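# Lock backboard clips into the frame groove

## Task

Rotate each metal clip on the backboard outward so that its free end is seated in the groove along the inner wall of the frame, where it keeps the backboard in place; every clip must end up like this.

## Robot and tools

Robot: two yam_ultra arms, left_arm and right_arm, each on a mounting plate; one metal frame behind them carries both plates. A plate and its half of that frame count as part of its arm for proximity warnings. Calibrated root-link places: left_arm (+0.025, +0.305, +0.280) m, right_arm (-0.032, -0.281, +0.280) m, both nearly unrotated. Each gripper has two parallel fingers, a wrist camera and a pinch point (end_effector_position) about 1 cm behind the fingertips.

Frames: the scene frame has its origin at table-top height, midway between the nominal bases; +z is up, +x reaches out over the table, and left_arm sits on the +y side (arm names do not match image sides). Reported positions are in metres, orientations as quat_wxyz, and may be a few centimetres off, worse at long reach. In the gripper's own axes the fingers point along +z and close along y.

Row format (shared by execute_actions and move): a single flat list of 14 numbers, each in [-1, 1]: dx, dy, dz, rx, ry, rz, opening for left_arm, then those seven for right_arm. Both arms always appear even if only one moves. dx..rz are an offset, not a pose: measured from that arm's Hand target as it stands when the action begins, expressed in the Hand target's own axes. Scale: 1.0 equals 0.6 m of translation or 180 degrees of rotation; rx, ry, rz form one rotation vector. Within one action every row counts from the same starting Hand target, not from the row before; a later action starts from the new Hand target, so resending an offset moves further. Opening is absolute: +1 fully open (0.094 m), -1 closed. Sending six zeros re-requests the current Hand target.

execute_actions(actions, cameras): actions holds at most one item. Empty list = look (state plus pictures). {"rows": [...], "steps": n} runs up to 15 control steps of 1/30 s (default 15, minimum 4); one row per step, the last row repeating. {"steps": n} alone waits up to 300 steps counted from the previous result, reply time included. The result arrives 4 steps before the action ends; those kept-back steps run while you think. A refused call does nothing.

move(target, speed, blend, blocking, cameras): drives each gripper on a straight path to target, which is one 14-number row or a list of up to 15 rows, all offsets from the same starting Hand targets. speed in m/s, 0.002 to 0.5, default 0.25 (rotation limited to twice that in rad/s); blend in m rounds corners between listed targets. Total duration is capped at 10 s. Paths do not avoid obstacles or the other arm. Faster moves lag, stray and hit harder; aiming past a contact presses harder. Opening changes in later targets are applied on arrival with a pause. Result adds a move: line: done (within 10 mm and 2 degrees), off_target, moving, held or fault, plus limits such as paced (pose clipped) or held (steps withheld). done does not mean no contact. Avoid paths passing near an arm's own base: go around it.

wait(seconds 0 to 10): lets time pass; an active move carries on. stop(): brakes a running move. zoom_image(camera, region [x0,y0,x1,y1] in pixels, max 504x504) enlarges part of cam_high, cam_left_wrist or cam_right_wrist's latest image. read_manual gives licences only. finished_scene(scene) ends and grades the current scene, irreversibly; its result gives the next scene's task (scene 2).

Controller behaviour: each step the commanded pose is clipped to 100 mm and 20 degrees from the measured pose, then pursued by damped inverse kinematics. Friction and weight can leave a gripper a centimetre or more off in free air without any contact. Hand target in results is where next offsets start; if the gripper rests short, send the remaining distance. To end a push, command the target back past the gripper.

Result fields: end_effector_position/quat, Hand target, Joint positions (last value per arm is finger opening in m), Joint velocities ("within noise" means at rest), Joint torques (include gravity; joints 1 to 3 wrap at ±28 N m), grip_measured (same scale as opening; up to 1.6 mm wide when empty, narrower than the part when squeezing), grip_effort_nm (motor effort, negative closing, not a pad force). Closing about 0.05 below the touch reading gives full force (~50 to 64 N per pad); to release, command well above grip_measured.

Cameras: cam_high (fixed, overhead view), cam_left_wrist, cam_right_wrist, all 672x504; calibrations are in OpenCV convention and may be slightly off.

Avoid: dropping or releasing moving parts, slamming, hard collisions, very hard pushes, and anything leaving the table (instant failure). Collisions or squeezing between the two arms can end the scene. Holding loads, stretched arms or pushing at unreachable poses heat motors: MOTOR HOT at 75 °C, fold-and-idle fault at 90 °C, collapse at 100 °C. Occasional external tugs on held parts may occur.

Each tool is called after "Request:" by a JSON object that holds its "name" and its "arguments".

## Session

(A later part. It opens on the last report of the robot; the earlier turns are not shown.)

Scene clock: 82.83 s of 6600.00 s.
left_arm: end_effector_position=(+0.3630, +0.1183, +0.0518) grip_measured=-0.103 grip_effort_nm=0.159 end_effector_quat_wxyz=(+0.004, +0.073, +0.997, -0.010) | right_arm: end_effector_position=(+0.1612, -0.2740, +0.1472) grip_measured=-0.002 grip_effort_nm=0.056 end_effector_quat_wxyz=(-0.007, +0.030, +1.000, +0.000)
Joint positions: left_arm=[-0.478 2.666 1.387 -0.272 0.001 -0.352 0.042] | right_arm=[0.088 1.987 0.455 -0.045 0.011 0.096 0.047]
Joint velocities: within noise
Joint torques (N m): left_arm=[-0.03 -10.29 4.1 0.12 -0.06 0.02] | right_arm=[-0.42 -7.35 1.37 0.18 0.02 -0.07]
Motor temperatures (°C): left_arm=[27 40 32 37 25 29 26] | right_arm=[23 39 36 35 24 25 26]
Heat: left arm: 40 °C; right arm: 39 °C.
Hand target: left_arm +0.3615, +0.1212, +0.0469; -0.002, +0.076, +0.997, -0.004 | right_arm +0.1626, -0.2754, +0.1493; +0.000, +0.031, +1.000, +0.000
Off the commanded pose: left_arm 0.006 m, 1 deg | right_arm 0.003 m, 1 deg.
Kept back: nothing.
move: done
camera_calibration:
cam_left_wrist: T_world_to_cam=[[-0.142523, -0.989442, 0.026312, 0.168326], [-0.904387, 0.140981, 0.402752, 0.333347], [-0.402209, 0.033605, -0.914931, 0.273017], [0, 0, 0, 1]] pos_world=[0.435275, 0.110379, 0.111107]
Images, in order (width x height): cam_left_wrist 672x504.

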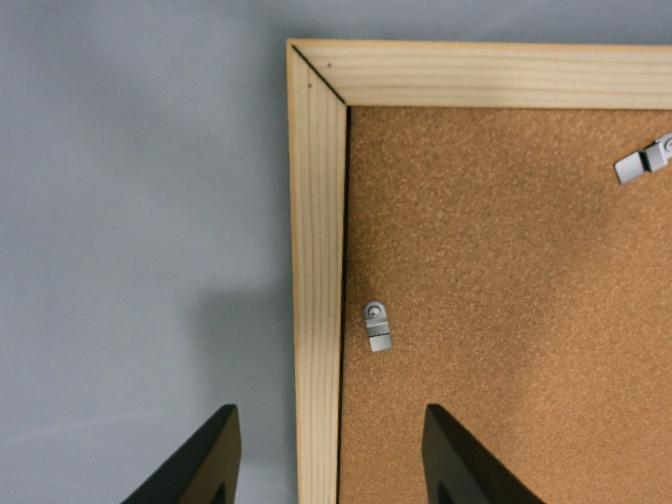

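Request:
{"name": "move", "arguments": {"target": [0.001,0.003,0.043,0,0,0,-0.1,0,0,0,0,0,0,0], "speed": 0.08, "cameras": ["cam_left_wrist"]}}

Request:
{"name": "zoom_image", "arguments": {"camera": "cam_left_wrist", "region": [240, 300, 480, 480]}}

Scene clock: 84.40 s of 6600.00 s.
left_arm: end_effector_position=(+0.3550, +0.1223, +0.0253) grip_measured=-0.103 grip_effort_nm=0.159 end_effector_quat_wxyz=(-0.010, +0.075, +0.997, -0.004) | right_arm: end_effector_position=(+0.1612, -0.2740, +0.1472) grip_measured=-0.002 grip_effort_nm=0.051 end_effector_quat_wxyz=(-0.007, +0.030, +1.000, +0.000)
Joint positions: left_arm=[-0.478 2.752 1.424 -0.253 0.001 -0.347 0.042] | right_arm=[0.088 1.987 0.455 -0.045 0.011 0.096 0.047]
Joint velocities: within noise
Joint torques (N m): left_arm=[0.34 -10.5 3.89 0.29 -0.06 0.01] | right_arm=[-0.55 -7.46 1.46 0.15 0.03 -0.09]
Motor temperatures (°C): left_arm=[27 40 32 37 25 29 26] | right_arm=[23 39 36 35 24 25 26]
Heat: left arm: 40 °C; right arm: 39 °C.
Hand target: left_arm +0.3610, +0.1229, +0.0211; -0.002, +0.075, +0.997, -0.004 | right_arm +0.1626, -0.2754, +0.1493; +0.000, +0.031, +1.000, +0.000
Off the commanded pose: left_arm 0.007 m, 1 deg | right_arm 0.003 m, 1 deg.
Kept back: nothing.
move: done
camera_calibration:
cam_left_wrist: T_world_to_cam=[[-0.146512, -0.989083, 0.0157934, 0.17344], [-0.892615, 0.139069, 0.428833, 0.331605], [-0.426348, 0.0487315, -0.903246, 0.251793], [0, 0, 0, 1]] pos_world=[0.428758, 0.11316, 0.0824887]
Images, in order (width x height): cam_left_wrist 672x504.

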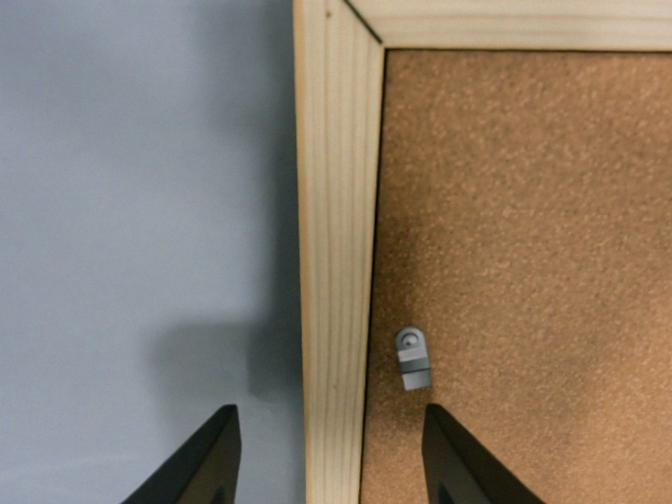

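Scaled by 2.100 from the camera's 672x504 image, which has a finer 960x720 frame.

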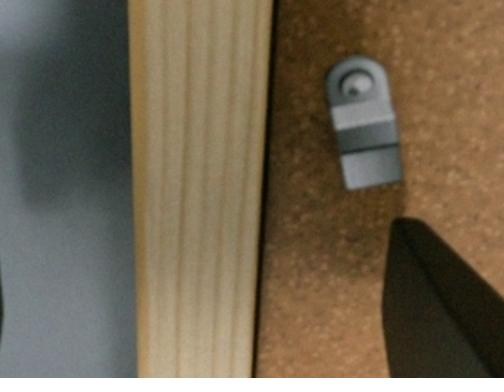

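Request:
{"name": "move", "arguments": {"target": [[0,0,-0.008,0,0,0,0.1,0,0,0,0,0,0,0],[-0.018,0,-0.008,0,0,0,0.1,0,0,0,0,0,0,0],[-0.018,0,0.004,0,0,0,0.1,0,0,0,0,0,0,0]], "speed": 0.06, "cameras": ["cam_left_wrist"]}}

Request:
{"name": "zoom_image", "arguments": {"camera": "cam_left_wrist", "region": [280, 300, 520, 480]}}

Scene clock: 86.20 s of 6600.00 s.
left_arm: end_effector_position=(+0.3712, +0.1186, +0.0228) grip_measured=+0.097 grip_effort_nm=0.159 end_effector_quat_wxyz=(+0.001, +0.074, +0.997, -0.008) | right_arm: end_effector_position=(+0.1612, -0.2740, +0.1472) grip_measured=-0.002 grip_effort_nm=0.046 end_effector_quat_wxyz=(-0.007, +0.030, +1.000, +0.000)
Joint positions: left_arm=[-0.466 2.779 1.486 -0.266 0.001 -0.338 0.052] | right_arm=[0.088 1.987 0.455 -0.045 0.011 0.096 0.047]
Joint velocities: within noise
Joint torques (N m): left_arm=[0.14 -10.82 4.03 0.14 -0.06 0.02] | right_arm=[-0.54 -7.23 1.32 0.15 0.03 -0.06]
Motor temperatures (°C): left_arm=[27 40 32 37 25 29 26] | right_arm=[23 39 35 35 24 25 26]
Heat: left arm: 40 °C; right arm: 39 °C.
Hand target: left_arm +0.3717, +0.1213, +0.0186; -0.002, +0.075, +0.997, -0.004 | right_arm +0.1626, -0.2754, +0.1493; +0.000, +0.031, +1.000, +0.000
Off the commanded pose: left_arm 0.005 m, 1 deg | right_arm 0.003 m, 1 deg.
Kept back: nothing.
move: done
camera_calibration:
cam_left_wrist: T_world_to_cam=[[-0.144341, -0.989251, 0.0234063, 0.171224], [-0.901288, 0.141197, 0.409564, 0.351072], [-0.408467, 0.0380213, -0.911981, 0.251485], [0, 0, 0, 1]] pos_world=[0.443855, 0.110251, 0.0815551]
Images, in order (width x height): cam_left_wrist 672x504.

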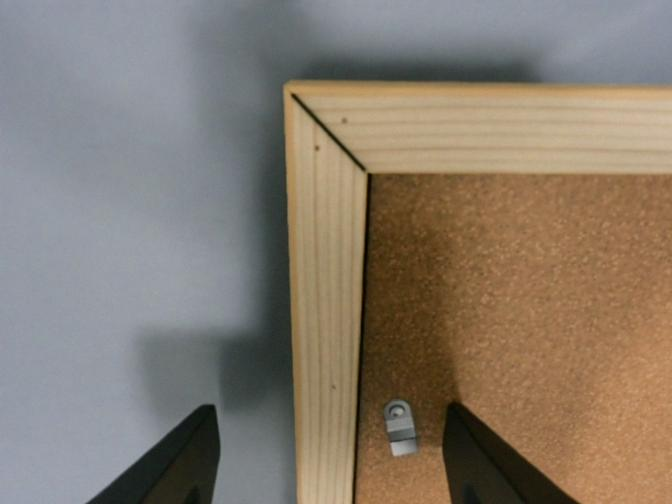

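Scaled by 2.100 from the camera's 672x504 image, which has a finer 960x720 frame.

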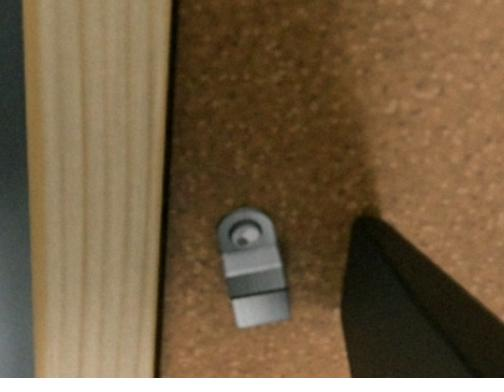

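Request:
{"name": "move", "arguments": {"target": [[0,0,-0.008,0,0,0,0.1,0,0,0,0,0,0,0],[0.0105,0,-0.008,0,0,0,0.1,0,0,0,0,0,0,0],[0.0105,0,0.002,0,0,0,0.1,0,0,0,0,0,0,0]], "speed": 0.06, "cameras": ["cam_left_wrist"]}}

Request:
{"name": "zoom_image", "arguments": {"camera": "cam_left_wrist", "region": [280, 300, 520, 480]}}

Scene clock: 87.40 s of 6600.00 s.
left_arm: end_effector_position=(+0.3695, +0.1195, +0.0221) grip_measured=+0.097 grip_effort_nm=0.154 end_effector_quat_wxyz=(-0.001, +0.074, +0.997, -0.008) | right_arm: end_effector_position=(+0.1612, -0.2740, +0.1472) grip_measured=-0.002 grip_effort_nm=0.051 end_effector_quat_wxyz=(-0.007, +0.030, +1.000, +0.000)
Joint positions: left_arm=[-0.466 2.779 1.481 -0.263 0.001 -0.338 0.052] | right_arm=[0.088 1.987 0.455 -0.045 0.011 0.096 0.047]
Joint velocities: within noise
Joint torques (N m): left_arm=[-0.25 -11.37 2.17 0.32 -0.05 -0.02] | right_arm=[-0.58 -7.36 1.36 0.16 0.02 -0.09]
Motor temperatures (°C): left_arm=[27 41 32 37 25 29 26] | right_arm=[23 39 35 35 24 25 26]
Heat: left arm: 41 °C; right arm: 39 °C.
Hand target: left_arm +0.3654, +0.1223, +0.0174; -0.003, +0.075, +0.997, -0.004 | right_arm +0.1626, -0.2754, +0.1493; +0.000, +0.031, +1.000, +0.000
Off the commanded pose: left_arm 0.007 m, 1 deg | right_arm 0.003 m, 1 deg.
Kept back: nothing.
move: done
camera_calibration:
cam_left_wrist: T_world_to_cam=[[-0.1447, -0.989219, 0.0225127, 0.172023], [-0.900262, 0.14106, 0.411861, 0.349288], [-0.410597, 0.0393289, -0.910968, 0.250715], [0, 0, 0, 1]] pos_world=[0.442285, 0.111038, 0.0806632]
Images, in order (width x height): cam_left_wrist 672x504.

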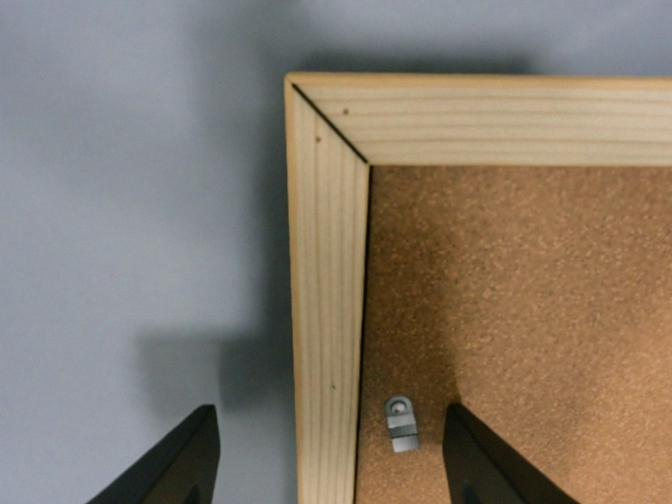

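Scaled by 2.100 from the camera's 672x504 image, which has a finer 960x720 frame.

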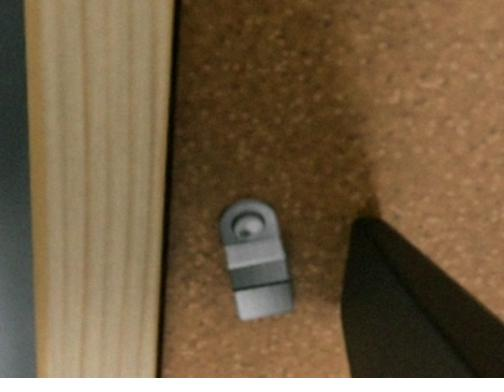

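Request:
{"name": "move", "arguments": {"target": [[-0.0077,0,-0.04,0,0,0,0.1,0,0,0,0,0,0,0],[-0.0077,0,0.0,0,0,0,0.1,0,0,0,0,0,0,0]], "speed": 0.06, "cameras": ["cam_left_wrist"]}}

Request:
{"name": "zoom_image", "arguments": {"camera": "cam_left_wrist", "region": [280, 300, 520, 480]}}

Scene clock: 88.77 s of 6600.00 s.
left_arm: end_effector_position=(+0.3661, +0.1213, +0.0229) grip_measured=+0.097 grip_effort_nm=0.159 end_effector_quat_wxyz=(-0.007, +0.074, +0.997, -0.005) | right_arm: end_effector_position=(+0.1612, -0.2740, +0.1472) grip_measured=-0.002 grip_effort_nm=0.056 end_effector_quat_wxyz=(-0.007, +0.030, +1.000, +0.000)
Joint positions: left_arm=[-0.466 2.776 1.478 -0.279 0.001 -0.338 0.052] | right_arm=[0.088 1.987 0.455 -0.045 0.011 0.096 0.047]
Joint velocities: within noise
Joint torques (N m): left_arm=[0.09 -10.43 4.08 0.29 -0.06 0] | right_arm=[-0.62 -7.32 1.57 0.17 0.04 -0.05]
Motor temperatures (°C): left_arm=[27 41 32 37 25 29 26] | right_arm=[23 39 35 35 24 25 26]
Heat: left arm: 41 °C; right arm: 39 °C.
Hand target: left_arm +0.3701, +0.1216, +0.0175; -0.002, +0.075, +0.997, -0.004 | right_arm +0.1626, -0.2754, +0.1493; +0.000, +0.031, +1.000, +0.000
Off the commanded pose: left_arm 0.007 m, 1 deg | right_arm 0.003 m, 1 deg.
Kept back: nothing.
move: done
camera_calibration:
cam_left_wrist: T_world_to_cam=[[-0.144631, -0.98933, 0.0175384, 0.173392], [-0.894734, 0.13833, 0.424637, 0.343663], [-0.422532, 0.0457235, -0.905194, 0.253507], [0, 0, 0, 1]] pos_world=[0.43968, 0.112412, 0.0804996]
Images, in order (width x height): cam_left_wrist 672x504.

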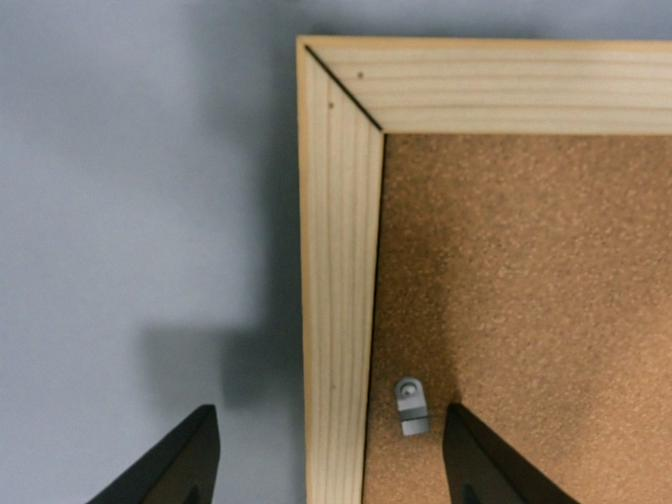

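Scaled by 2.100 from the camera's 672x504 image, which has a finer 960x720 frame.

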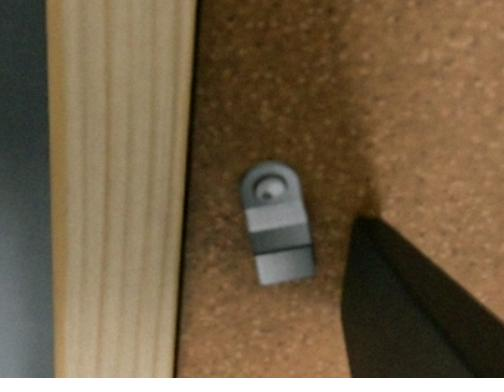

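Request:
{"name": "move", "arguments": {"target": [0.001,0.0,0.003,0,0,0,0.1,0,0,0,0,0,0,0], "speed": 0.04, "cameras": ["cam_left_wrist"]}}

Request:
{"name": "zoom_image", "arguments": {"camera": "cam_left_wrist", "region": [280, 300, 520, 480]}}

Scene clock: 89.70 s of 6600.00 s.
left_arm: end_effector_position=(+0.3661, +0.1213, +0.0228) grip_measured=+0.097 grip_effort_nm=0.159 end_effector_quat_wxyz=(-0.007, +0.074, +0.997, -0.005) | right_arm: end_effector_position=(+0.1612, -0.2740, +0.1472) grip_measured=-0.002 grip_effort_nm=0.051 end_effector_quat_wxyz=(-0.007, +0.030, +1.000, +0.000)
Joint positions: left_arm=[-0.466 2.776 1.478 -0.278 0.001 -0.338 0.052] | right_arm=[0.088 1.987 0.455 -0.045 0.011 0.096 0.047]
Joint velocities: within noise
Joint torques (N m): left_arm=[0.02 -10.04 4.1 0.32 -0.06 0.01] | right_arm=[-0.58 -7.16 1.32 0.16 0.04 -0.1]
Motor temperatures (°C): left_arm=[27 41 32 37 25 29 26] | right_arm=[23 39 35 35 24 25 26]
Heat: left arm: 41 °C; right arm: 39 °C.
Hand target: left_arm +0.3695, +0.1217, +0.0157; -0.002, +0.075, +0.997, -0.004 | right_arm +0.1626, -0.2754, +0.1493; +0.000, +0.031, +1.000, +0.000
Off the commanded pose: left_arm 0.008 m, 1 deg | right_arm 0.003 m, 1 deg.
Kept back: nothing.
move: done
camera_calibration:
cam_left_wrist: T_world_to_cam=[[-0.144631, -0.98933, 0.0175384, 0.173409], [-0.894734, 0.13833, 0.424637, 0.343681], [-0.422532, 0.0457235, -0.905194, 0.25336], [0, 0, 0, 1]] pos_world=[0.439636, 0.112433, 0.0803586]
Images, in order (width x height): cam_left_wrist 672x504.

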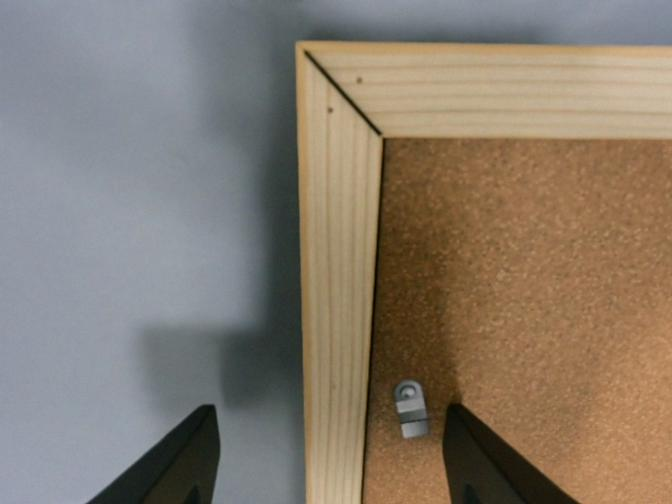

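Scaled by 2.100 from the camera's 672x504 image, which has a finer 960x720 frame.

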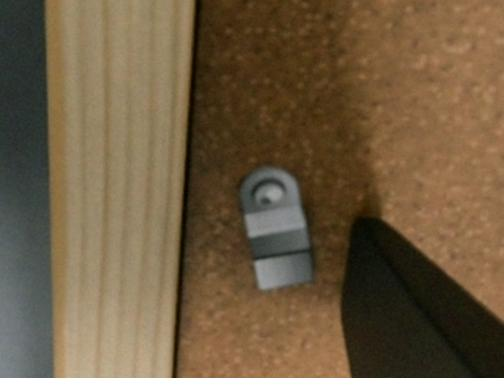

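Request:
{"name": "move", "arguments": {"target": [[0.0025,0,-0.043,0,0,0,0.1,0,0,0,0,0,0,0],[0.0025,0,0.0,0,0,0,0.1,0,0,0,0,0,0,0]], "speed": 0.06, "cameras": ["cam_left_wrist"]}}

Request:
{"name": "zoom_image", "arguments": {"camera": "cam_left_wrist", "region": [280, 300, 520, 480]}}

Scene clock: 91.17 s of 6600.00 s.
left_arm: end_effector_position=(+0.3656, +0.1215, +0.0227) grip_measured=+0.097 grip_effort_nm=0.159 end_effector_quat_wxyz=(-0.006, +0.074, +0.997, -0.005) | right_arm: end_effector_position=(+0.1612, -0.2740, +0.1472) grip_measured=-0.002 grip_effort_nm=0.051 end_effector_quat_wxyz=(-0.007, +0.030, +1.000, +0.000)
Joint positions: left_arm=[-0.466 2.775 1.472 -0.271 0.001 -0.338 0.052] | right_arm=[0.088 1.987 0.455 -0.045 0.011 0.096 0.047]
Joint velocities: within noise
Joint torques (N m): left_arm=[-0.12 -10.03 3.97 0.32 -0.06 -0.01] | right_arm=[-0.75 -7.35 1.47 0.18 0.04 -0.05]
Motor temperatures (°C): left_arm=[27 41 32 37 25 29 26] | right_arm=[23 39 35 35 24 25 26]
Heat: left arm: 41 °C; right arm: 39 °C.
Hand target: left_arm +0.3678, +0.1218, +0.0156; -0.003, +0.076, +0.997, -0.004 | right_arm +0.1626, -0.2754, +0.1493; +0.000, +0.031, +1.000, +0.000
Off the commanded pose: left_arm 0.007 m, 0 deg | right_arm 0.003 m, 1 deg.
Kept back: nothing.
move: done
camera_calibration:
cam_left_wrist: T_world_to_cam=[[-0.144639, -0.989313, 0.0184313, 0.173565], [-0.895738, 0.138827, 0.42235, 0.343632], [-0.420395, 0.0445785, -0.906245, 0.252448], [0, 0, 0, 1]] pos_world=[0.439036, 0.112751, 0.0804475]
Images, in order (width x height): cam_left_wrist 672x504.

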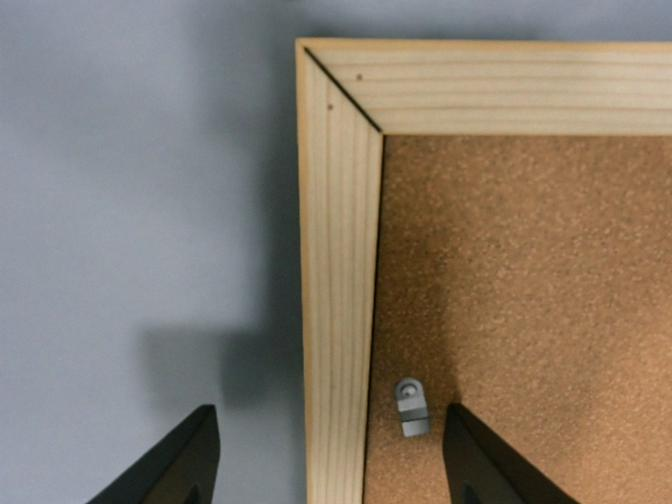

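Scaled by 2.100 from the camera's 672x504 image, which has a finer 960x720 frame.

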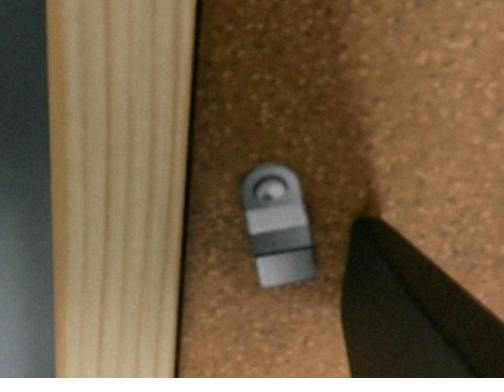

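Request:
{"name": "move", "arguments": {"target": [[0.004,0,-0.043,0,0,0,0.1,0,0,0,0,0,0,0],[0.004,0,0.0,0,0,0,0.1,0,0,0,0,0,0,0]], "speed": 0.06, "cameras": []}}

Request:
{"name": "move", "arguments": {"target": [0,0,0,0,0,0,-0.5,0,0,0,0,0,0,0], "speed": 0.04, "cameras": ["cam_left_wrist"]}}

Request:
{"name": "zoom_image", "arguments": {"camera": "cam_left_wrist", "region": [240, 300, 480, 480]}}

Scene clock: 92.63 s of 6600.00 s.
left_arm: end_effector_position=(+0.3635, +0.1227, +0.0226) grip_measured=+0.097 grip_effort_nm=0.159 end_effector_quat_wxyz=(-0.006, +0.074, +0.997, -0.005) | right_arm: end_effector_position=(+0.1612, -0.2740, +0.1472) grip_measured=-0.002 grip_effort_nm=0.051 end_effector_quat_wxyz=(-0.007, +0.030, +1.000, +0.000)
Joint positions: left_arm=[-0.466 2.771 1.459 -0.263 0.001 -0.338 0.052] | right_arm=[0.088 1.987 0.455 -0.045 0.011 0.096 0.047]
Joint velocities: within noise
Joint torques (N m): left_arm=[-0.24 -10.02 3.92 0.32 -0.07 -0.02] | right_arm=[-0.58 -7.49 1.47 0.16 0.04 -0.08]
Motor temperatures (°C): left_arm=[27 41 32 37 25 29 26] | right_arm=[23 39 35 35 24 25 26]
Heat: left arm: 41 °C; right arm: 39 °C.
Hand target: left_arm +0.3654, +0.1222, +0.0156; -0.003, +0.076, +0.997, -0.004 | right_arm +0.1626, -0.2754, +0.1493; +0.000, +0.031, +1.000, +0.000
Off the commanded pose: left_arm 0.007 m, 0 deg | right_arm 0.003 m, 1 deg.
Kept back: nothing.
move: done
No camera images: "cameras" was empty.

Scene clock: 93.33 s of 6600.00 s.
left_arm: end_effector_position=(+0.3638, +0.1211, +0.0226) grip_measured=-0.497 grip_effort_nm=-0.110 end_effector_quat_wxyz=(-0.006, +0.074, +0.997, -0.008) | right_arm: end_effector_position=(+0.1612, -0.2740, +0.1472) grip_measured=-0.002 grip_effort_nm=0.056 end_effector_quat_wxyz=(-0.007, +0.030, +1.000, +0.000)
Joint positions: left_arm=[-0.467 2.771 1.459 -0.259 0.006 -0.338 0.024] | right_arm=[0.088 1.987 0.455 -0.045 0.011 0.096 0.047]
Joint velocities: within noise
Joint torques (N m): left_arm=[-0.17 -10 3.93 0.29 -0.11 -0.03] | right_arm=[-0.58 -7.35 1.52 0.17 0.02 -0.09]
Motor temperatures (°C): left_arm=[27 41 32 37 25 29 26] | right_arm=[23 39 35 35 24 25 26]
Heat: left arm: 41 °C; right arm: 39 °C.
Hand target: left_arm +0.3655, +0.1223, +0.0156; -0.003, +0.075, +0.997, -0.004 | right_arm +0.1626, -0.2754, +0.1493; +0.000, +0.031, +1.000, +0.000
Off the commanded pose: left_arm 0.007 m, 1 deg | right_arm 0.003 m, 1 deg.
Kept back: nothing.
move: done
camera_calibration:
cam_left_wrist: T_world_to_cam=[[-0.145332, -0.989077, 0.0246171, 0.172959], [-0.895871, 0.142114, 0.420973, 0.341747], [-0.419873, 0.0391272, -0.906739, 0.252069], [0, 0, 0, 1]] pos_world=[0.437135, 0.11264, 0.0804366]
Images, in order (width x height): cam_left_wrist 672x504.

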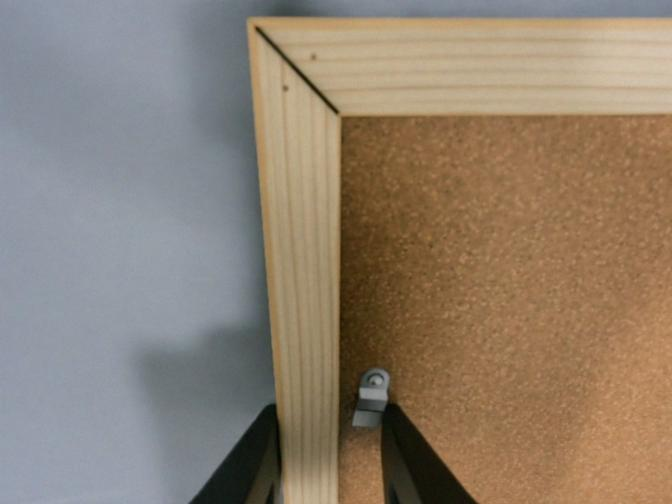

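Scaled by 2.100 from the camera's 672x504 image, which has a finer 960x720 frame.

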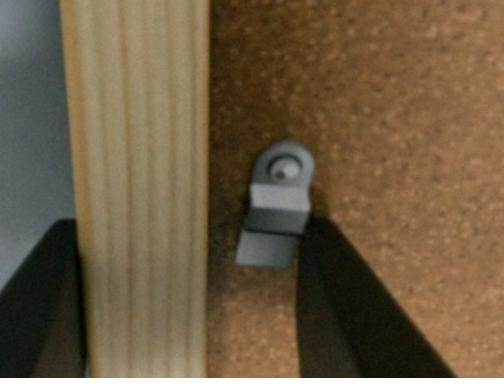

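Request:
{"name": "move", "arguments": {"target": [0,0,0,0,0,0,-0.88,0,0,0,0,0,0,0], "speed": 0.04, "cameras": ["cam_left_wrist"]}}

Request:
{"name": "zoom_image", "arguments": {"camera": "cam_left_wrist", "region": [240, 300, 480, 480]}}

Scene clock: 94.27 s of 6600.00 s.
left_arm: end_effector_position=(+0.3639, +0.1216, +0.0227) grip_measured=-0.803 grip_effort_nm=-1.004 end_effector_quat_wxyz=(-0.006, +0.075, +0.997, -0.007) | right_arm: end_effector_position=(+0.1612, -0.2740, +0.1472) grip_measured=-0.002 grip_effort_nm=0.051 end_effector_quat_wxyz=(-0.007, +0.030, +1.000, +0.000)
Joint positions: left_arm=[-0.467 2.771 1.46 -0.261 0.004 -0.338 0.009] | right_arm=[0.088 1.987 0.455 -0.045 0.011 0.096 0.047]
Joint velocities: within noise
Joint torques (N m): left_arm=[-0.18 -10.03 3.89 0.31 -0.09 -0.04] | right_arm=[-0.69 -7.45 1.37 0.17 0.02 -0.08]
Motor temperatures (°C): left_arm=[27 41 32 37 25 29 26] | right_arm=[23 39 35 35 24 25 26]
Heat: left arm: 41 °C; right arm: 39 °C.
Hand target: left_arm +0.3656, +0.1222, +0.0156; -0.002, +0.075, +0.997, -0.004 | right_arm +0.1626, -0.2754, +0.1493; +0.000, +0.031, +1.000, +0.000
Off the commanded pose: left_arm 0.007 m, 1 deg | right_arm 0.003 m, 1 deg.
Kept back: nothing.
move: done
camera_calibration:
cam_left_wrist: T_world_to_cam=[[-0.145741, -0.989084, 0.0217225, 0.17366], [-0.895916, 0.141262, 0.421164, 0.341869], [-0.419635, 0.0419193, -0.906724, 0.251751], [0, 0, 0, 1]] pos_world=[0.437239, 0.112918, 0.080514]
Images, in order (width x height): cam_left_wrist 672x504.

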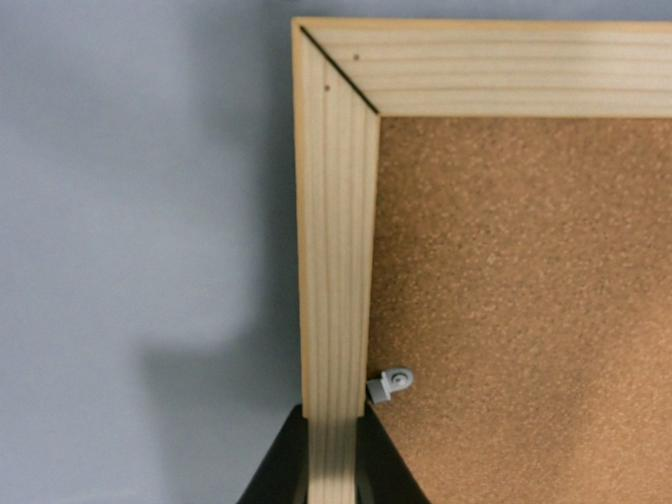

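Scaled by 2.100 from the camera's 672x504 image, which has a finer 960x720 frame.

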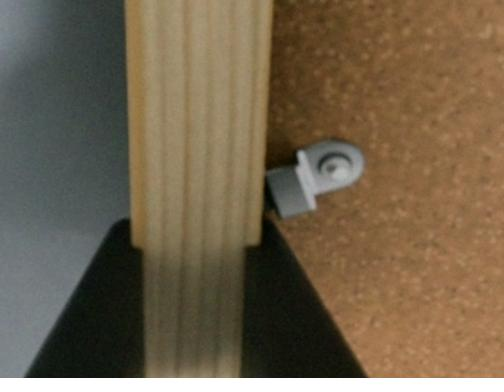

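Request:
{"name": "move", "arguments": {"target": [[0,0,0,0,0,0,-0.35,0,0,0,0,0,0,0],[-0.0053,0,-0.043,0,0,0,-0.35,0,0,0,0,0,0,0],[-0.0053,0,0.001,0,0,0,-0.35,0,0,0,0,0,0,0]], "speed": 0.06, "cameras": ["cam_left_wrist"]}}

Request:
{"name": "zoom_image", "arguments": {"camera": "cam_left_wrist", "region": [240, 300, 480, 480]}}

Scene clock: 96.43 s of 6600.00 s.
left_arm: end_effector_position=(+0.3674, +0.1207, +0.0229) grip_measured=-0.353 grip_effort_nm=0.159 end_effector_quat_wxyz=(-0.004, +0.074, +0.997, -0.005) | right_arm: end_effector_position=(+0.1612, -0.2740, +0.1472) grip_measured=-0.002 grip_effort_nm=0.061 end_effector_quat_wxyz=(-0.007, +0.030, +1.000, +0.000)
Joint positions: left_arm=[-0.467 2.776 1.477 -0.272 0 -0.338 0.03] | right_arm=[0.088 1.987 0.455 -0.045 0.011 0.096 0.047]
Joint velocities: within noise
Joint torques (N m): left_arm=[-0.03 -9.91 3.97 0.31 -0.04 0] | right_arm=[-0.44 -7.39 1.37 0.16 0.03 -0.06]
Motor temperatures (°C): left_arm=[27 41 32 37 25 29 26] | right_arm=[23 39 35 35 24 25 26]
Heat: left arm: 41 °C; right arm: 39 °C.
Hand target: left_arm +0.3687, +0.1217, +0.0151; -0.002, +0.076, +0.997, -0.004 | right_arm +0.1626, -0.2754, +0.1493; +0.000, +0.031, +1.000, +0.000
Off the commanded pose: left_arm 0.008 m, 0 deg | right_arm 0.003 m, 1 deg.
Kept back: nothing.
move: done
camera_calibration:
cam_left_wrist: T_world_to_cam=[[-0.145426, -0.9892, 0.0182749, 0.173297], [-0.897359, 0.139658, 0.418619, 0.345853], [-0.416651, 0.044479, -0.907978, 0.252124], [0, 0, 0, 1]] pos_world=[0.440604, 0.11191, 0.080975]
Images, in order (width x height): cam_left_wrist 672x504.

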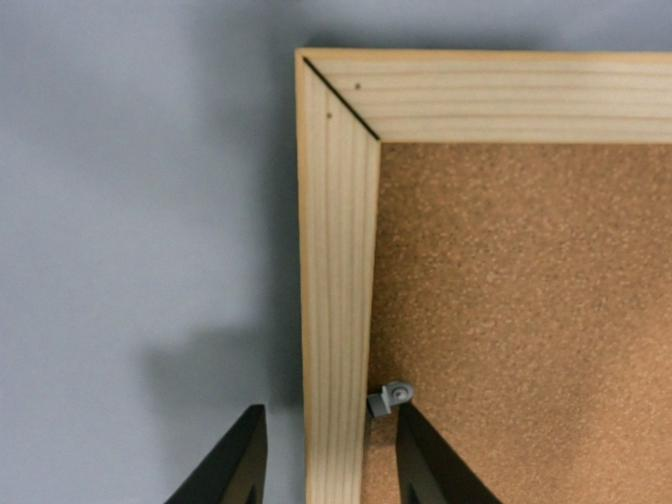

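Scaled by 2.100 from the camera's 672x504 image, which has a finer 960x720 frame.

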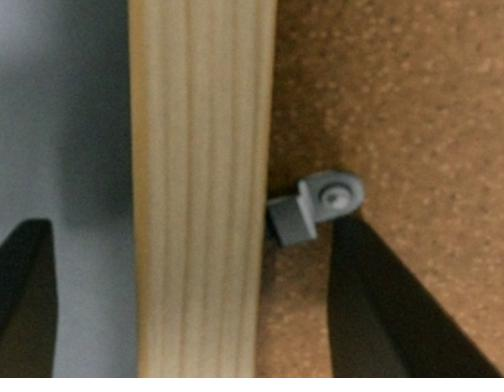

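Request:
{"name": "move", "arguments": {"target": [0,0,0,0,0,0,-0.88,0,0,0,0,0,0,0], "speed": 0.04, "cameras": ["cam_left_wrist"]}}

Request:
{"name": "zoom_image", "arguments": {"camera": "cam_left_wrist", "region": [240, 300, 480, 480]}}

Scene clock: 97.37 s of 6600.00 s.
left_arm: end_effector_position=(+0.3678, +0.1205, +0.0230) grip_measured=-0.803 grip_effort_nm=-1.009 end_effector_quat_wxyz=(-0.004, +0.075, +0.997, -0.005) | right_arm: end_effector_position=(+0.1612, -0.2740, +0.1472) grip_measured=-0.002 grip_effort_nm=0.042 end_effector_quat_wxyz=(-0.007, +0.030, +1.000, +0.000)
Joint positions: left_arm=[-0.467 2.776 1.477 -0.271 0 -0.336 0.009] | right_arm=[0.088 1.987 0.455 -0.045 0.011 0.096 0.047]
Joint velocities: within noise
Joint torques (N m): left_arm=[-0.01 -9.94 3.97 0.3 -0.04 -0.01] | right_arm=[-0.54 -7.43 1.44 0.19 0.03 -0.13]
Motor temperatures (°C): left_arm=[27 41 32 37 25 29 26] | right_arm=[23 39 35 35 24 25 26]
Heat: left arm: 41 °C; right arm: 39 °C.
Hand target: left_arm +0.3688, +0.1217, +0.0151; -0.002, +0.075, +0.997, -0.004 | right_arm +0.1626, -0.2754, +0.1493; +0.000, +0.031, +1.000, +0.000
Off the commanded pose: left_arm 0.008 m, 0 deg | right_arm 0.003 m, 1 deg.
Kept back: nothing.
move: done
camera_calibration:
cam_left_wrist: T_world_to_cam=[[-0.146562, -0.989025, 0.0186643, 0.173561], [-0.897629, 0.140899, 0.417625, 0.346123], [-0.415671, 0.0444543, -0.908428, 0.251962], [0, 0, 0, 1]] pos_world=[0.440861, 0.111687, 0.0811005]
Images, in order (width x height): cam_left_wrist 672x504.

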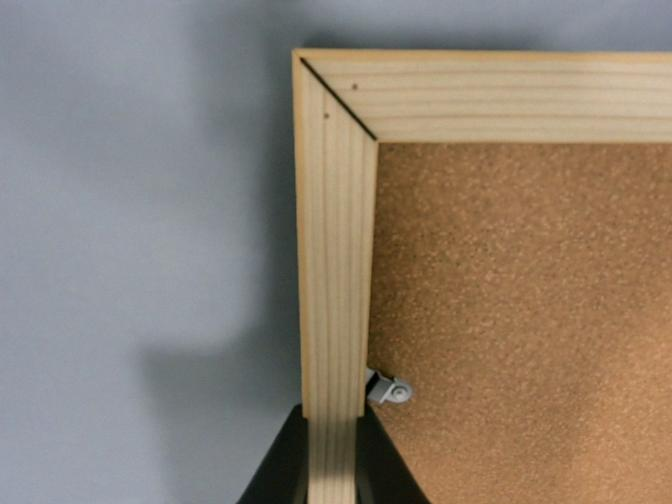

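Scaled by 2.100 from the camera's 672x504 image, which has a finer 960x720 frame.

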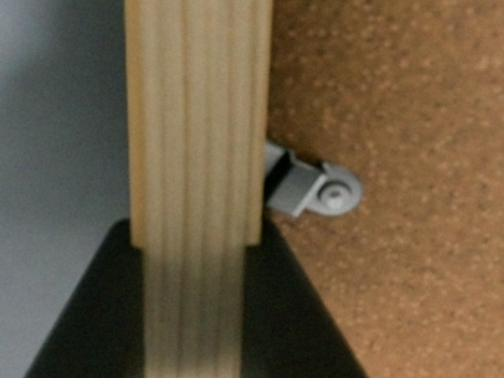

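Request:
{"name": "move", "arguments": {"target": [[0,0,0,0,0,0,-0.35,0,0,0,0,0,0,0],[0,0,-0.043,0,0,0,-0.35,0,0,0,0,0,0,0],[-0.04,0,-0.043,0,0,0,-0.35,0,0,0,0,0,0,0],[-0.04,0,0.001,0,0,0,-0.35,0,0,0,0,0,0,0]], "speed": 0.08, "cameras": ["cam_left_wrist"]}}

Request:
{"name": "zoom_image", "arguments": {"camera": "cam_left_wrist", "region": [240, 300, 480, 480]}}

Scene clock: 99.80 s of 6600.00 s.
left_arm: end_effector_position=(+0.3966, +0.1152, +0.0233) grip_measured=-0.353 grip_effort_nm=0.159 end_effector_quat_wxyz=(+0.005, +0.072, +0.997, -0.008) | right_arm: end_effector_position=(+0.1612, -0.2740, +0.1472) grip_measured=-0.002 grip_effort_nm=0.051 end_effector_quat_wxyz=(-0.007, +0.030, +1.000, +0.000)
Joint positions: left_arm=[-0.447 2.823 1.616 -0.344 -0.003 -0.322 0.03] | right_arm=[0.088 1.987 0.455 -0.045 0.011 0.096 0.047]
Joint velocities: within noise
Joint torques (N m): left_arm=[-0.08 -10.48 4.12 0.2 -0.01 0.03] | right_arm=[-0.46 -7.31 1.37 0.19 0.02 -0.08]
Motor temperatures (°C): left_arm=[27 41 32 37 25 29 26] | right_arm=[23 39 35 34 24 25 26]
Heat: left arm: 41 °C; right arm: 39 °C.
Hand target: left_arm +0.3924, +0.1181, +0.0143; -0.003, +0.075, +0.997, -0.004 | right_arm +0.1626, -0.2754, +0.1493; +0.000, +0.031, +1.000, +0.000
Off the commanded pose: left_arm 0.010 m, 1 deg | right_arm 0.003 m, 1 deg.
Kept back: nothing.
move: done
camera_calibration:
cam_left_wrist: T_world_to_cam=[[-0.141374, -0.989716, 0.0217893, 0.170461], [-0.905432, 0.138171, 0.401374, 0.376428], [-0.400258, 0.0370152, -0.915655, 0.259413], [0, 0, 0, 1]] pos_world=[0.468761, 0.107095, 0.0827294]
Images, in order (width x height): cam_left_wrist 672x504.

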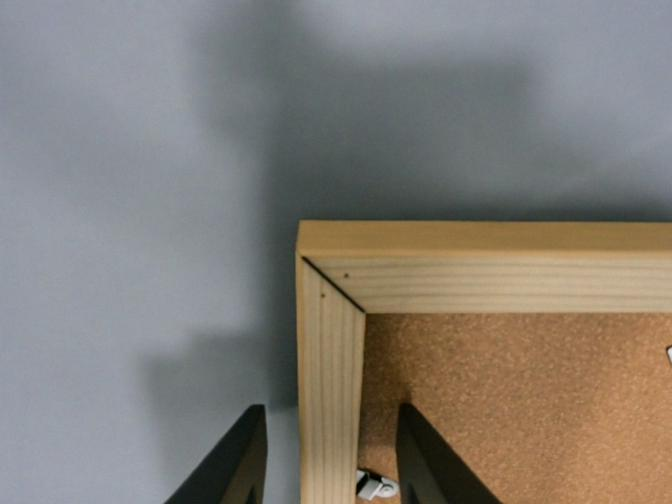

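Scaled by 2.100 from the camera's 672x504 image, which has a finer 960x720 frame.

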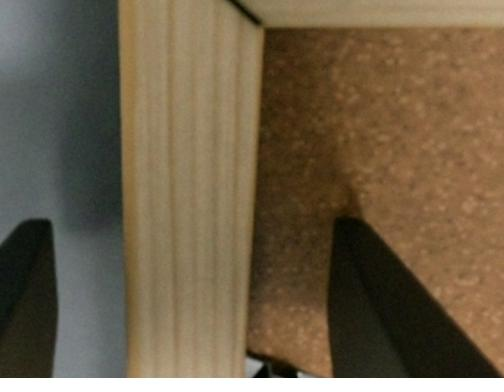

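Request:
{"name": "move", "arguments": {"target": [[0.0095,0,-0.043,0,0,0,-0.35,0,0,0,0,0,0,0],[0.0095,0,0.0,0,0,0,-0.35,0,0,0,0,0,0,0]], "speed": 0.08, "cameras": ["cam_left_wrist"]}}

Request:
{"name": "zoom_image", "arguments": {"camera": "cam_left_wrist", "region": [240, 324, 480, 504]}}

Scene clock: 101.07 s of 6600.00 s.
left_arm: end_effector_position=(+0.3864, +0.1200, +0.0233) grip_measured=-0.352 grip_effort_nm=0.159 end_effector_quat_wxyz=(-0.005, +0.073, +0.997, -0.004) | right_arm: end_effector_position=(+0.1612, -0.2740, +0.1472) grip_measured=-0.002 grip_effort_nm=0.051 end_effector_quat_wxyz=(-0.007, +0.030, +1.000, +0.000)
Joint positions: left_arm=[-0.447 2.809 1.579 -0.341 -0.002 -0.321 0.03] | right_arm=[0.088 1.987 0.455 -0.045 0.011 0.096 0.047]
Joint velocities: within noise
Joint torques (N m): left_arm=[-0.42 -10.21 4.34 0.35 -0.03 -0.01] | right_arm=[-0.53 -7.41 1.44 0.17 0.02 -0.1]
Motor temperatures (°C): left_arm=[27 41 32 37 25 29 26] | right_arm=[23 39 35 34 24 25 26]
Heat: left arm: 41 °C; right arm: 39 °C.
Hand target: left_arm +0.3869, +0.1189, +0.0144; -0.002, +0.075, +0.997, -0.004 | right_arm +0.1626, -0.2754, +0.1493; +0.000, +0.031, +1.000, +0.000
Off the commanded pose: left_arm 0.009 m, 0 deg | right_arm 0.003 m, 1 deg.
Kept back: nothing.
move: done
camera_calibration:
cam_left_wrist: T_world_to_cam=[[-0.141661, -0.989777, 0.0165421, 0.174048], [-0.897367, 0.135454, 0.419983, 0.363286], [-0.41793, 0.0446507, -0.907381, 0.26088], [0, 0, 0, 1]] pos_world=[0.459687, 0.111412, 0.0812648]
Images, in order (width x height): cam_left_wrist 672x504.

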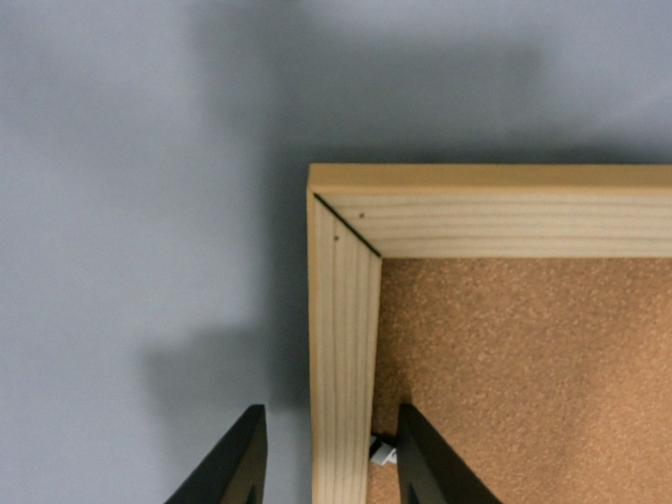

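Scaled by 2.100 from the camera's 672x504 image, which has a finer 960x720 frame.

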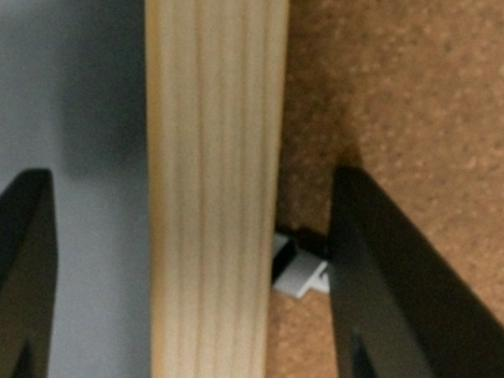

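Request:
{"name": "move", "arguments": {"target": [[0,0,-0.043,0,0,0,-0.35,0,0,0,0,0,0,0],[-0.0085,0,-0.043,0,0,0,-0.35,0,0,0,0,0,0,0],[-0.0085,0,0.0,0,0,0,-0.35,0,0,0,0,0,0,0]], "speed": 0.08, "cameras": ["cam_left_wrist"]}}

Request:
{"name": "zoom_image", "arguments": {"camera": "cam_left_wrist", "region": [240, 324, 480, 504]}}

Scene clock: 102.87 s of 6600.00 s.
left_arm: end_effector_position=(+0.3938, +0.1164, +0.0233) grip_measured=-0.352 grip_effort_nm=0.149 end_effector_quat_wxyz=(+0.001, +0.073, +0.997, -0.007) | right_arm: end_effector_position=(+0.1612, -0.2740, +0.1472) grip_measured=-0.002 grip_effort_nm=0.056 end_effector_quat_wxyz=(-0.007, +0.030, +1.000, +0.000)
Joint positions: left_arm=[-0.447 2.821 1.61 -0.349 -0.002 -0.321 0.03] | right_arm=[0.088 1.987 0.455 -0.045 0.011 0.096 0.047]
Joint velocities: within noise
Joint torques (N m): left_arm=[-0.13 -10.39 4.26 0.26 -0.02 0.03] | right_arm=[-0.59 -7.47 1.42 0.16 0.04 -0.08]
Motor temperatures (°C): left_arm=[27 41 32 37 25 29 26] | right_arm=[23 39 35 34 24 25 26]
Heat: left arm: 41 °C; right arm: 39 °C.
Hand target: left_arm +0.3917, +0.1182, +0.0143; -0.003, +0.075, +0.997, -0.004 | right_arm +0.1626, -0.2754, +0.1493; +0.000, +0.031, +1.000, +0.000
Off the commanded pose: left_arm 0.009 m, 1 deg | right_arm 0.003 m, 1 deg.
Kept back: nothing.
move: done
camera_calibration:
cam_left_wrist: T_world_to_cam=[[-0.141704, -0.989706, 0.0200726, 0.171411], [-0.90198, 0.137445, 0.409318, 0.372263], [-0.407864, 0.039897, -0.912171, 0.260792], [0, 0, 0, 1]] pos_world=[0.466431, 0.108076, 0.0820717]
Images, in order (width x height): cam_left_wrist 672x504.

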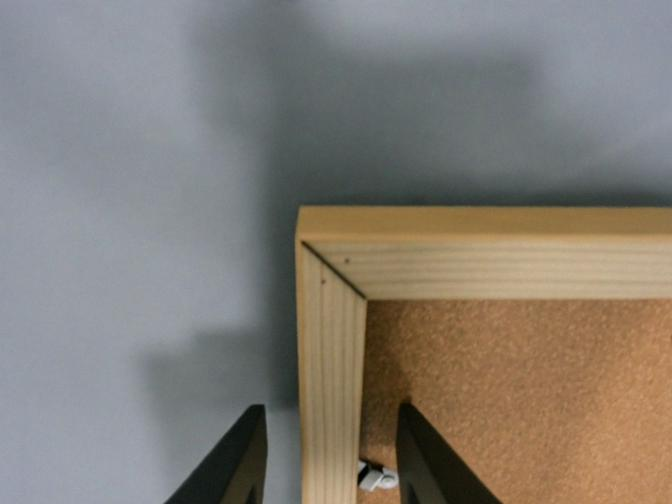

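Scaled by 2.100 from the camera's 672x504 image, which has a finer 960x720 frame.

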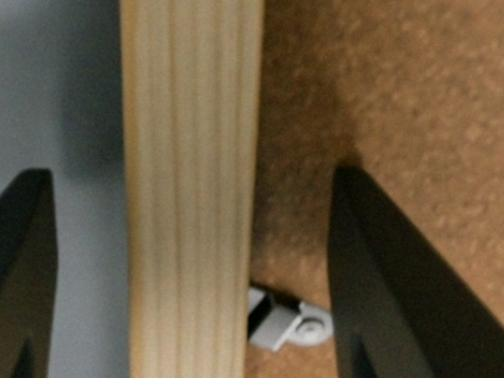

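Request:
{"name": "execute_actions", "arguments": {"actions": [], "cameras": ["all"]}}

Scene clock: 103.73 s of 6600.00 s.
left_arm: end_effector_position=(+0.3938, +0.1164, +0.0233) grip_measured=-0.352 grip_effort_nm=0.154 end_effector_quat_wxyz=(+0.001, +0.073, +0.997, -0.007) | right_arm: end_effector_position=(+0.1612, -0.2740, +0.1472) grip_measured=-0.002 grip_effort_nm=0.051 end_effector_quat_wxyz=(-0.007, +0.030, +1.000, +0.000)
Joint positions: left_arm=[-0.447 2.821 1.61 -0.349 -0.002 -0.321 0.03] | right_arm=[0.088 1.987 0.455 -0.045 0.011 0.096 0.047]
Joint velocities: within noise
Joint torques (N m): left_arm=[-0.12 -10.4 4.27 0.26 -0.02 0.02] | right_arm=[-0.53 -7.31 1.36 0.15 0.02 -0.08]
Motor temperatures (°C): left_arm=[27 41 32 37 25 29 26] | right_arm=[23 39 35 34 24 25 26]
Heat: left arm: 41 °C; right arm: 39 °C.
Hand target: left_arm +0.3917, +0.1182, +0.0143; -0.003, +0.075, +0.997, -0.004 | right_arm +0.1626, -0.2754, +0.1493; +0.000, +0.031, +1.000, +0.000
Off the commanded pose: left_arm 0.009 m, 1 deg | right_arm 0.003 m, 1 deg.
Steps of this call (1-26: nothing new was sent). Readings (end_effector_position of left_arm | right_arm):
1: (+0.3938, +0.1164, +0.0233) | (+0.1612, -0.2740, +0.1472)
2: (+0.3938, +0.1164, +0.0233) | (+0.1612, -0.2740, +0.1472)
4: (+0.3938, +0.1164, +0.0233) | (+0.1612, -0.2740, +0.1472)
8: (+0.3938, +0.1164, +0.0233) | (+0.1612, -0.2740, +0.1472)
26: the state above
camera_calibration:
cam_left_wrist: T_world_to_cam=[[-0.141704, -0.989706, 0.0200726, 0.171411], [-0.90198, 0.137445, 0.409318, 0.372263], [-0.407864, 0.039897, -0.912171, 0.260792], [0, 0, 0, 1]] pos_world=[0.466431, 0.108076, 0.0820717]
cam_right_wrist: T_world_to_cam=[[-0.0566374, -0.998391, -0.00265063, -0.262952], [-0.890843, 0.0493373, 0.451624, 0.127634], [-0.450767, 0.0279401, -0.892204, 0.297187], [0, 0, 0, 1]] pos_world=[0.232771, -0.277129, 0.206811]

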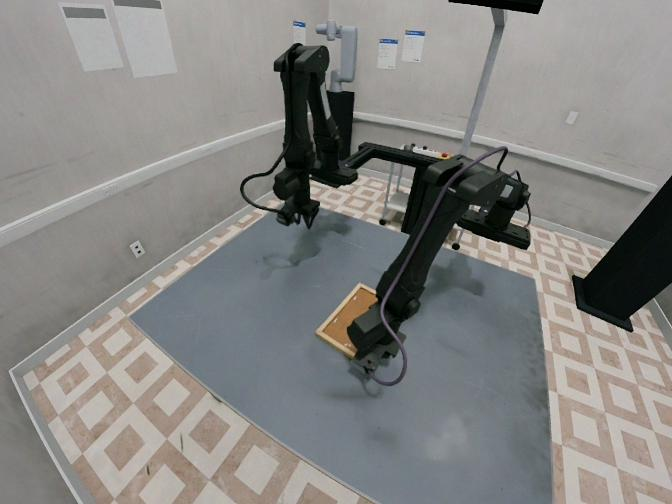

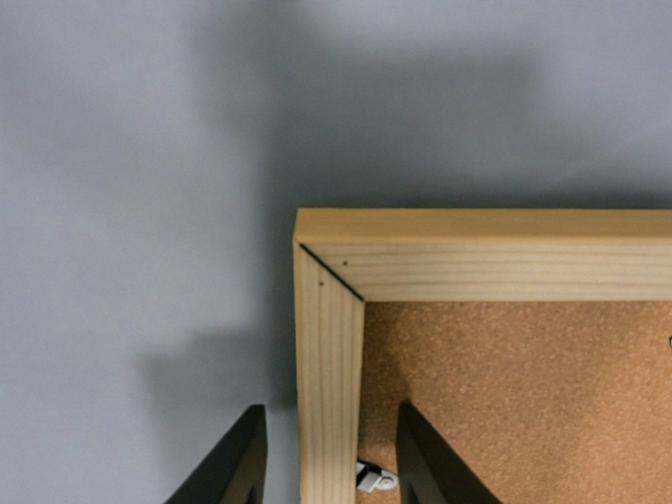

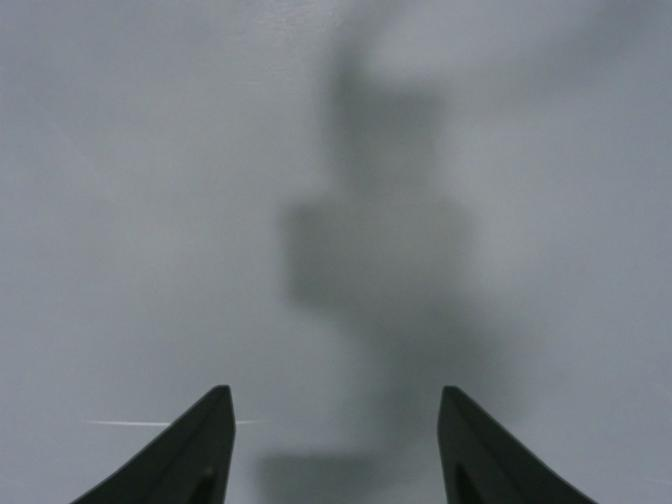

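Request:
{"name": "move", "arguments": {"target": [[0.007,0,-0.043,0,0,0,-0.35,0,0,0,0,0,0,0],[0.007,0,0.002,0,0,0,-0.35,0,0,0,0,0,0,0]], "speed": 0.06, "cameras": ["cam_left_wrist"]}}

Scene clock: 105.13 s of 6600.00 s.
left_arm: end_effector_position=(+0.3862, +0.1201, +0.0232) grip_measured=-0.352 grip_effort_nm=0.149 end_effector_quat_wxyz=(-0.007, +0.073, +0.997, -0.004) | right_arm: end_effector_position=(+0.1612, -0.2740, +0.1472) grip_measured=-0.002 grip_effort_nm=0.051 end_effector_quat_wxyz=(-0.007, +0.030, +1.000, +0.000)
Joint positions: left_arm=[-0.447 2.812 1.584 -0.349 -0.002 -0.321 0.03] | right_arm=[0.088 1.987 0.455 -0.045 0.011 0.096 0.047]
Joint velocities: within noise
Joint torques (N m): left_arm=[-0.36 -9.88 4.46 0.39 -0.02 -0.01] | right_arm=[-0.43 -7.35 1.44 0.14 0.03 -0.11]
Motor temperatures (°C): left_arm=[27 41 32 37 25 29 26] | right_arm=[23 39 35 34 24 25 26]
Heat: left arm: 41 °C; right arm: 39 °C.
Hand target: left_arm +0.3877, +0.1188, +0.0131; -0.002, +0.075, +0.997, -0.004 | right_arm +0.1626, -0.2754, +0.1493; +0.000, +0.031, +1.000, +0.000
Off the commanded pose: left_arm 0.010 m, 1 deg | right_arm 0.003 m, 1 deg.
Kept back: nothing.
move: done
camera_calibration:
cam_left_wrist: T_world_to_cam=[[-0.141656, -0.989799, 0.015204, 0.174146], [-0.895779, 0.134707, 0.423597, 0.362562], [-0.421325, 0.0463855, -0.905723, 0.261734], [0, 0, 0, 1]] pos_world=[0.459719, 0.111389, 0.0808302]
Images, in order (width x height): cam_left_wrist 672x504.

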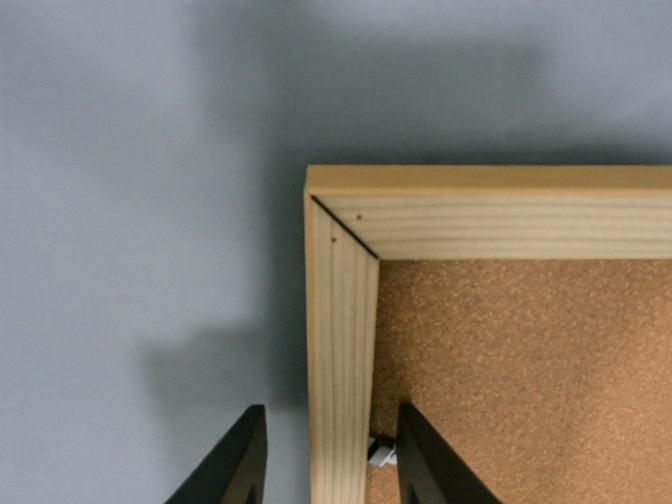

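Request:
{"name": "move", "arguments": {"target": [[-0.006,-0.005,-0.043,0,0,0,-0.35,0,0,0,0,0,0,0],[-0.006,-0.005,0.002,0,0,0,-0.35,0,0,0,0,0,0,0]], "speed": 0.06, "cameras": ["cam_left_wrist"]}}

Scene clock: 106.53 s of 6600.00 s.
left_arm: end_effector_position=(+0.3921, +0.1172, +0.0231) grip_measured=-0.352 grip_effort_nm=0.154 end_effector_quat_wxyz=(-0.003, +0.073, +0.997, -0.005) | right_arm: end_effector_position=(+0.1612, -0.2740, +0.1472) grip_measured=-0.002 grip_effort_nm=0.056 end_effector_quat_wxyz=(-0.007, +0.030, +1.000, +0.000)
Joint positions: left_arm=[-0.447 2.822 1.613 -0.359 -0.002 -0.321 0.03] | right_arm=[0.088 1.987 0.455 -0.045 0.011 0.096 0.047]
Joint velocities: within noise
Joint torques (N m): left_arm=[-0.69 -9.77 4.55 0.34 -0.03 -0.05] | right_arm=[-0.57 -7.32 1.47 0.16 -0.01 -0.09]
Motor temperatures (°C): left_arm=[27 41 32 36 25 29 26] | right_arm=[23 39 35 34 24 25 26]
Heat: left arm: 41 °C; right arm: 39 °C.
Hand target: left_arm +0.3907, +0.1153, +0.0119; -0.003, +0.075, +0.997, -0.004 | right_arm +0.1626, -0.2754, +0.1493; +0.000, +0.031, +1.000, +0.000
Off the commanded pose: left_arm 0.011 m, 0 deg | right_arm 0.003 m, 1 deg.
Kept back: nothing.
move: off_target (left_arm)
camera_calibration:
cam_left_wrist: T_world_to_cam=[[-0.141668, -0.989757, 0.0176368, 0.171986], [-0.898656, 0.136059, 0.41702, 0.369373], [-0.415148, 0.0432291, -0.908726, 0.262345], [0, 0, 0, 1]] pos_world=[0.465216, 0.108627, 0.0813302]
Images, in order (width x height): cam_left_wrist 672x504.

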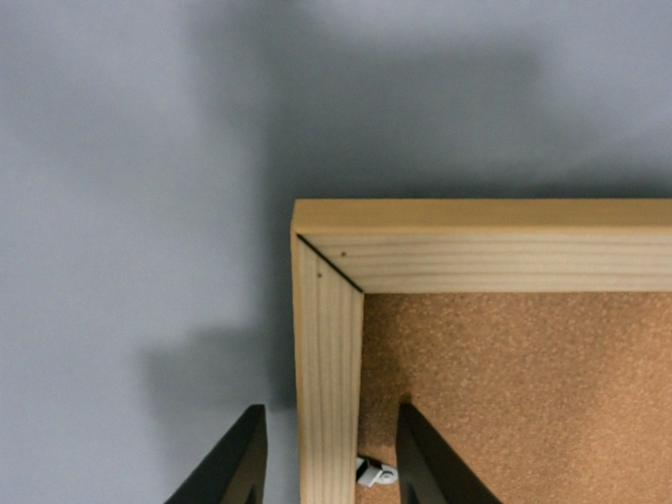

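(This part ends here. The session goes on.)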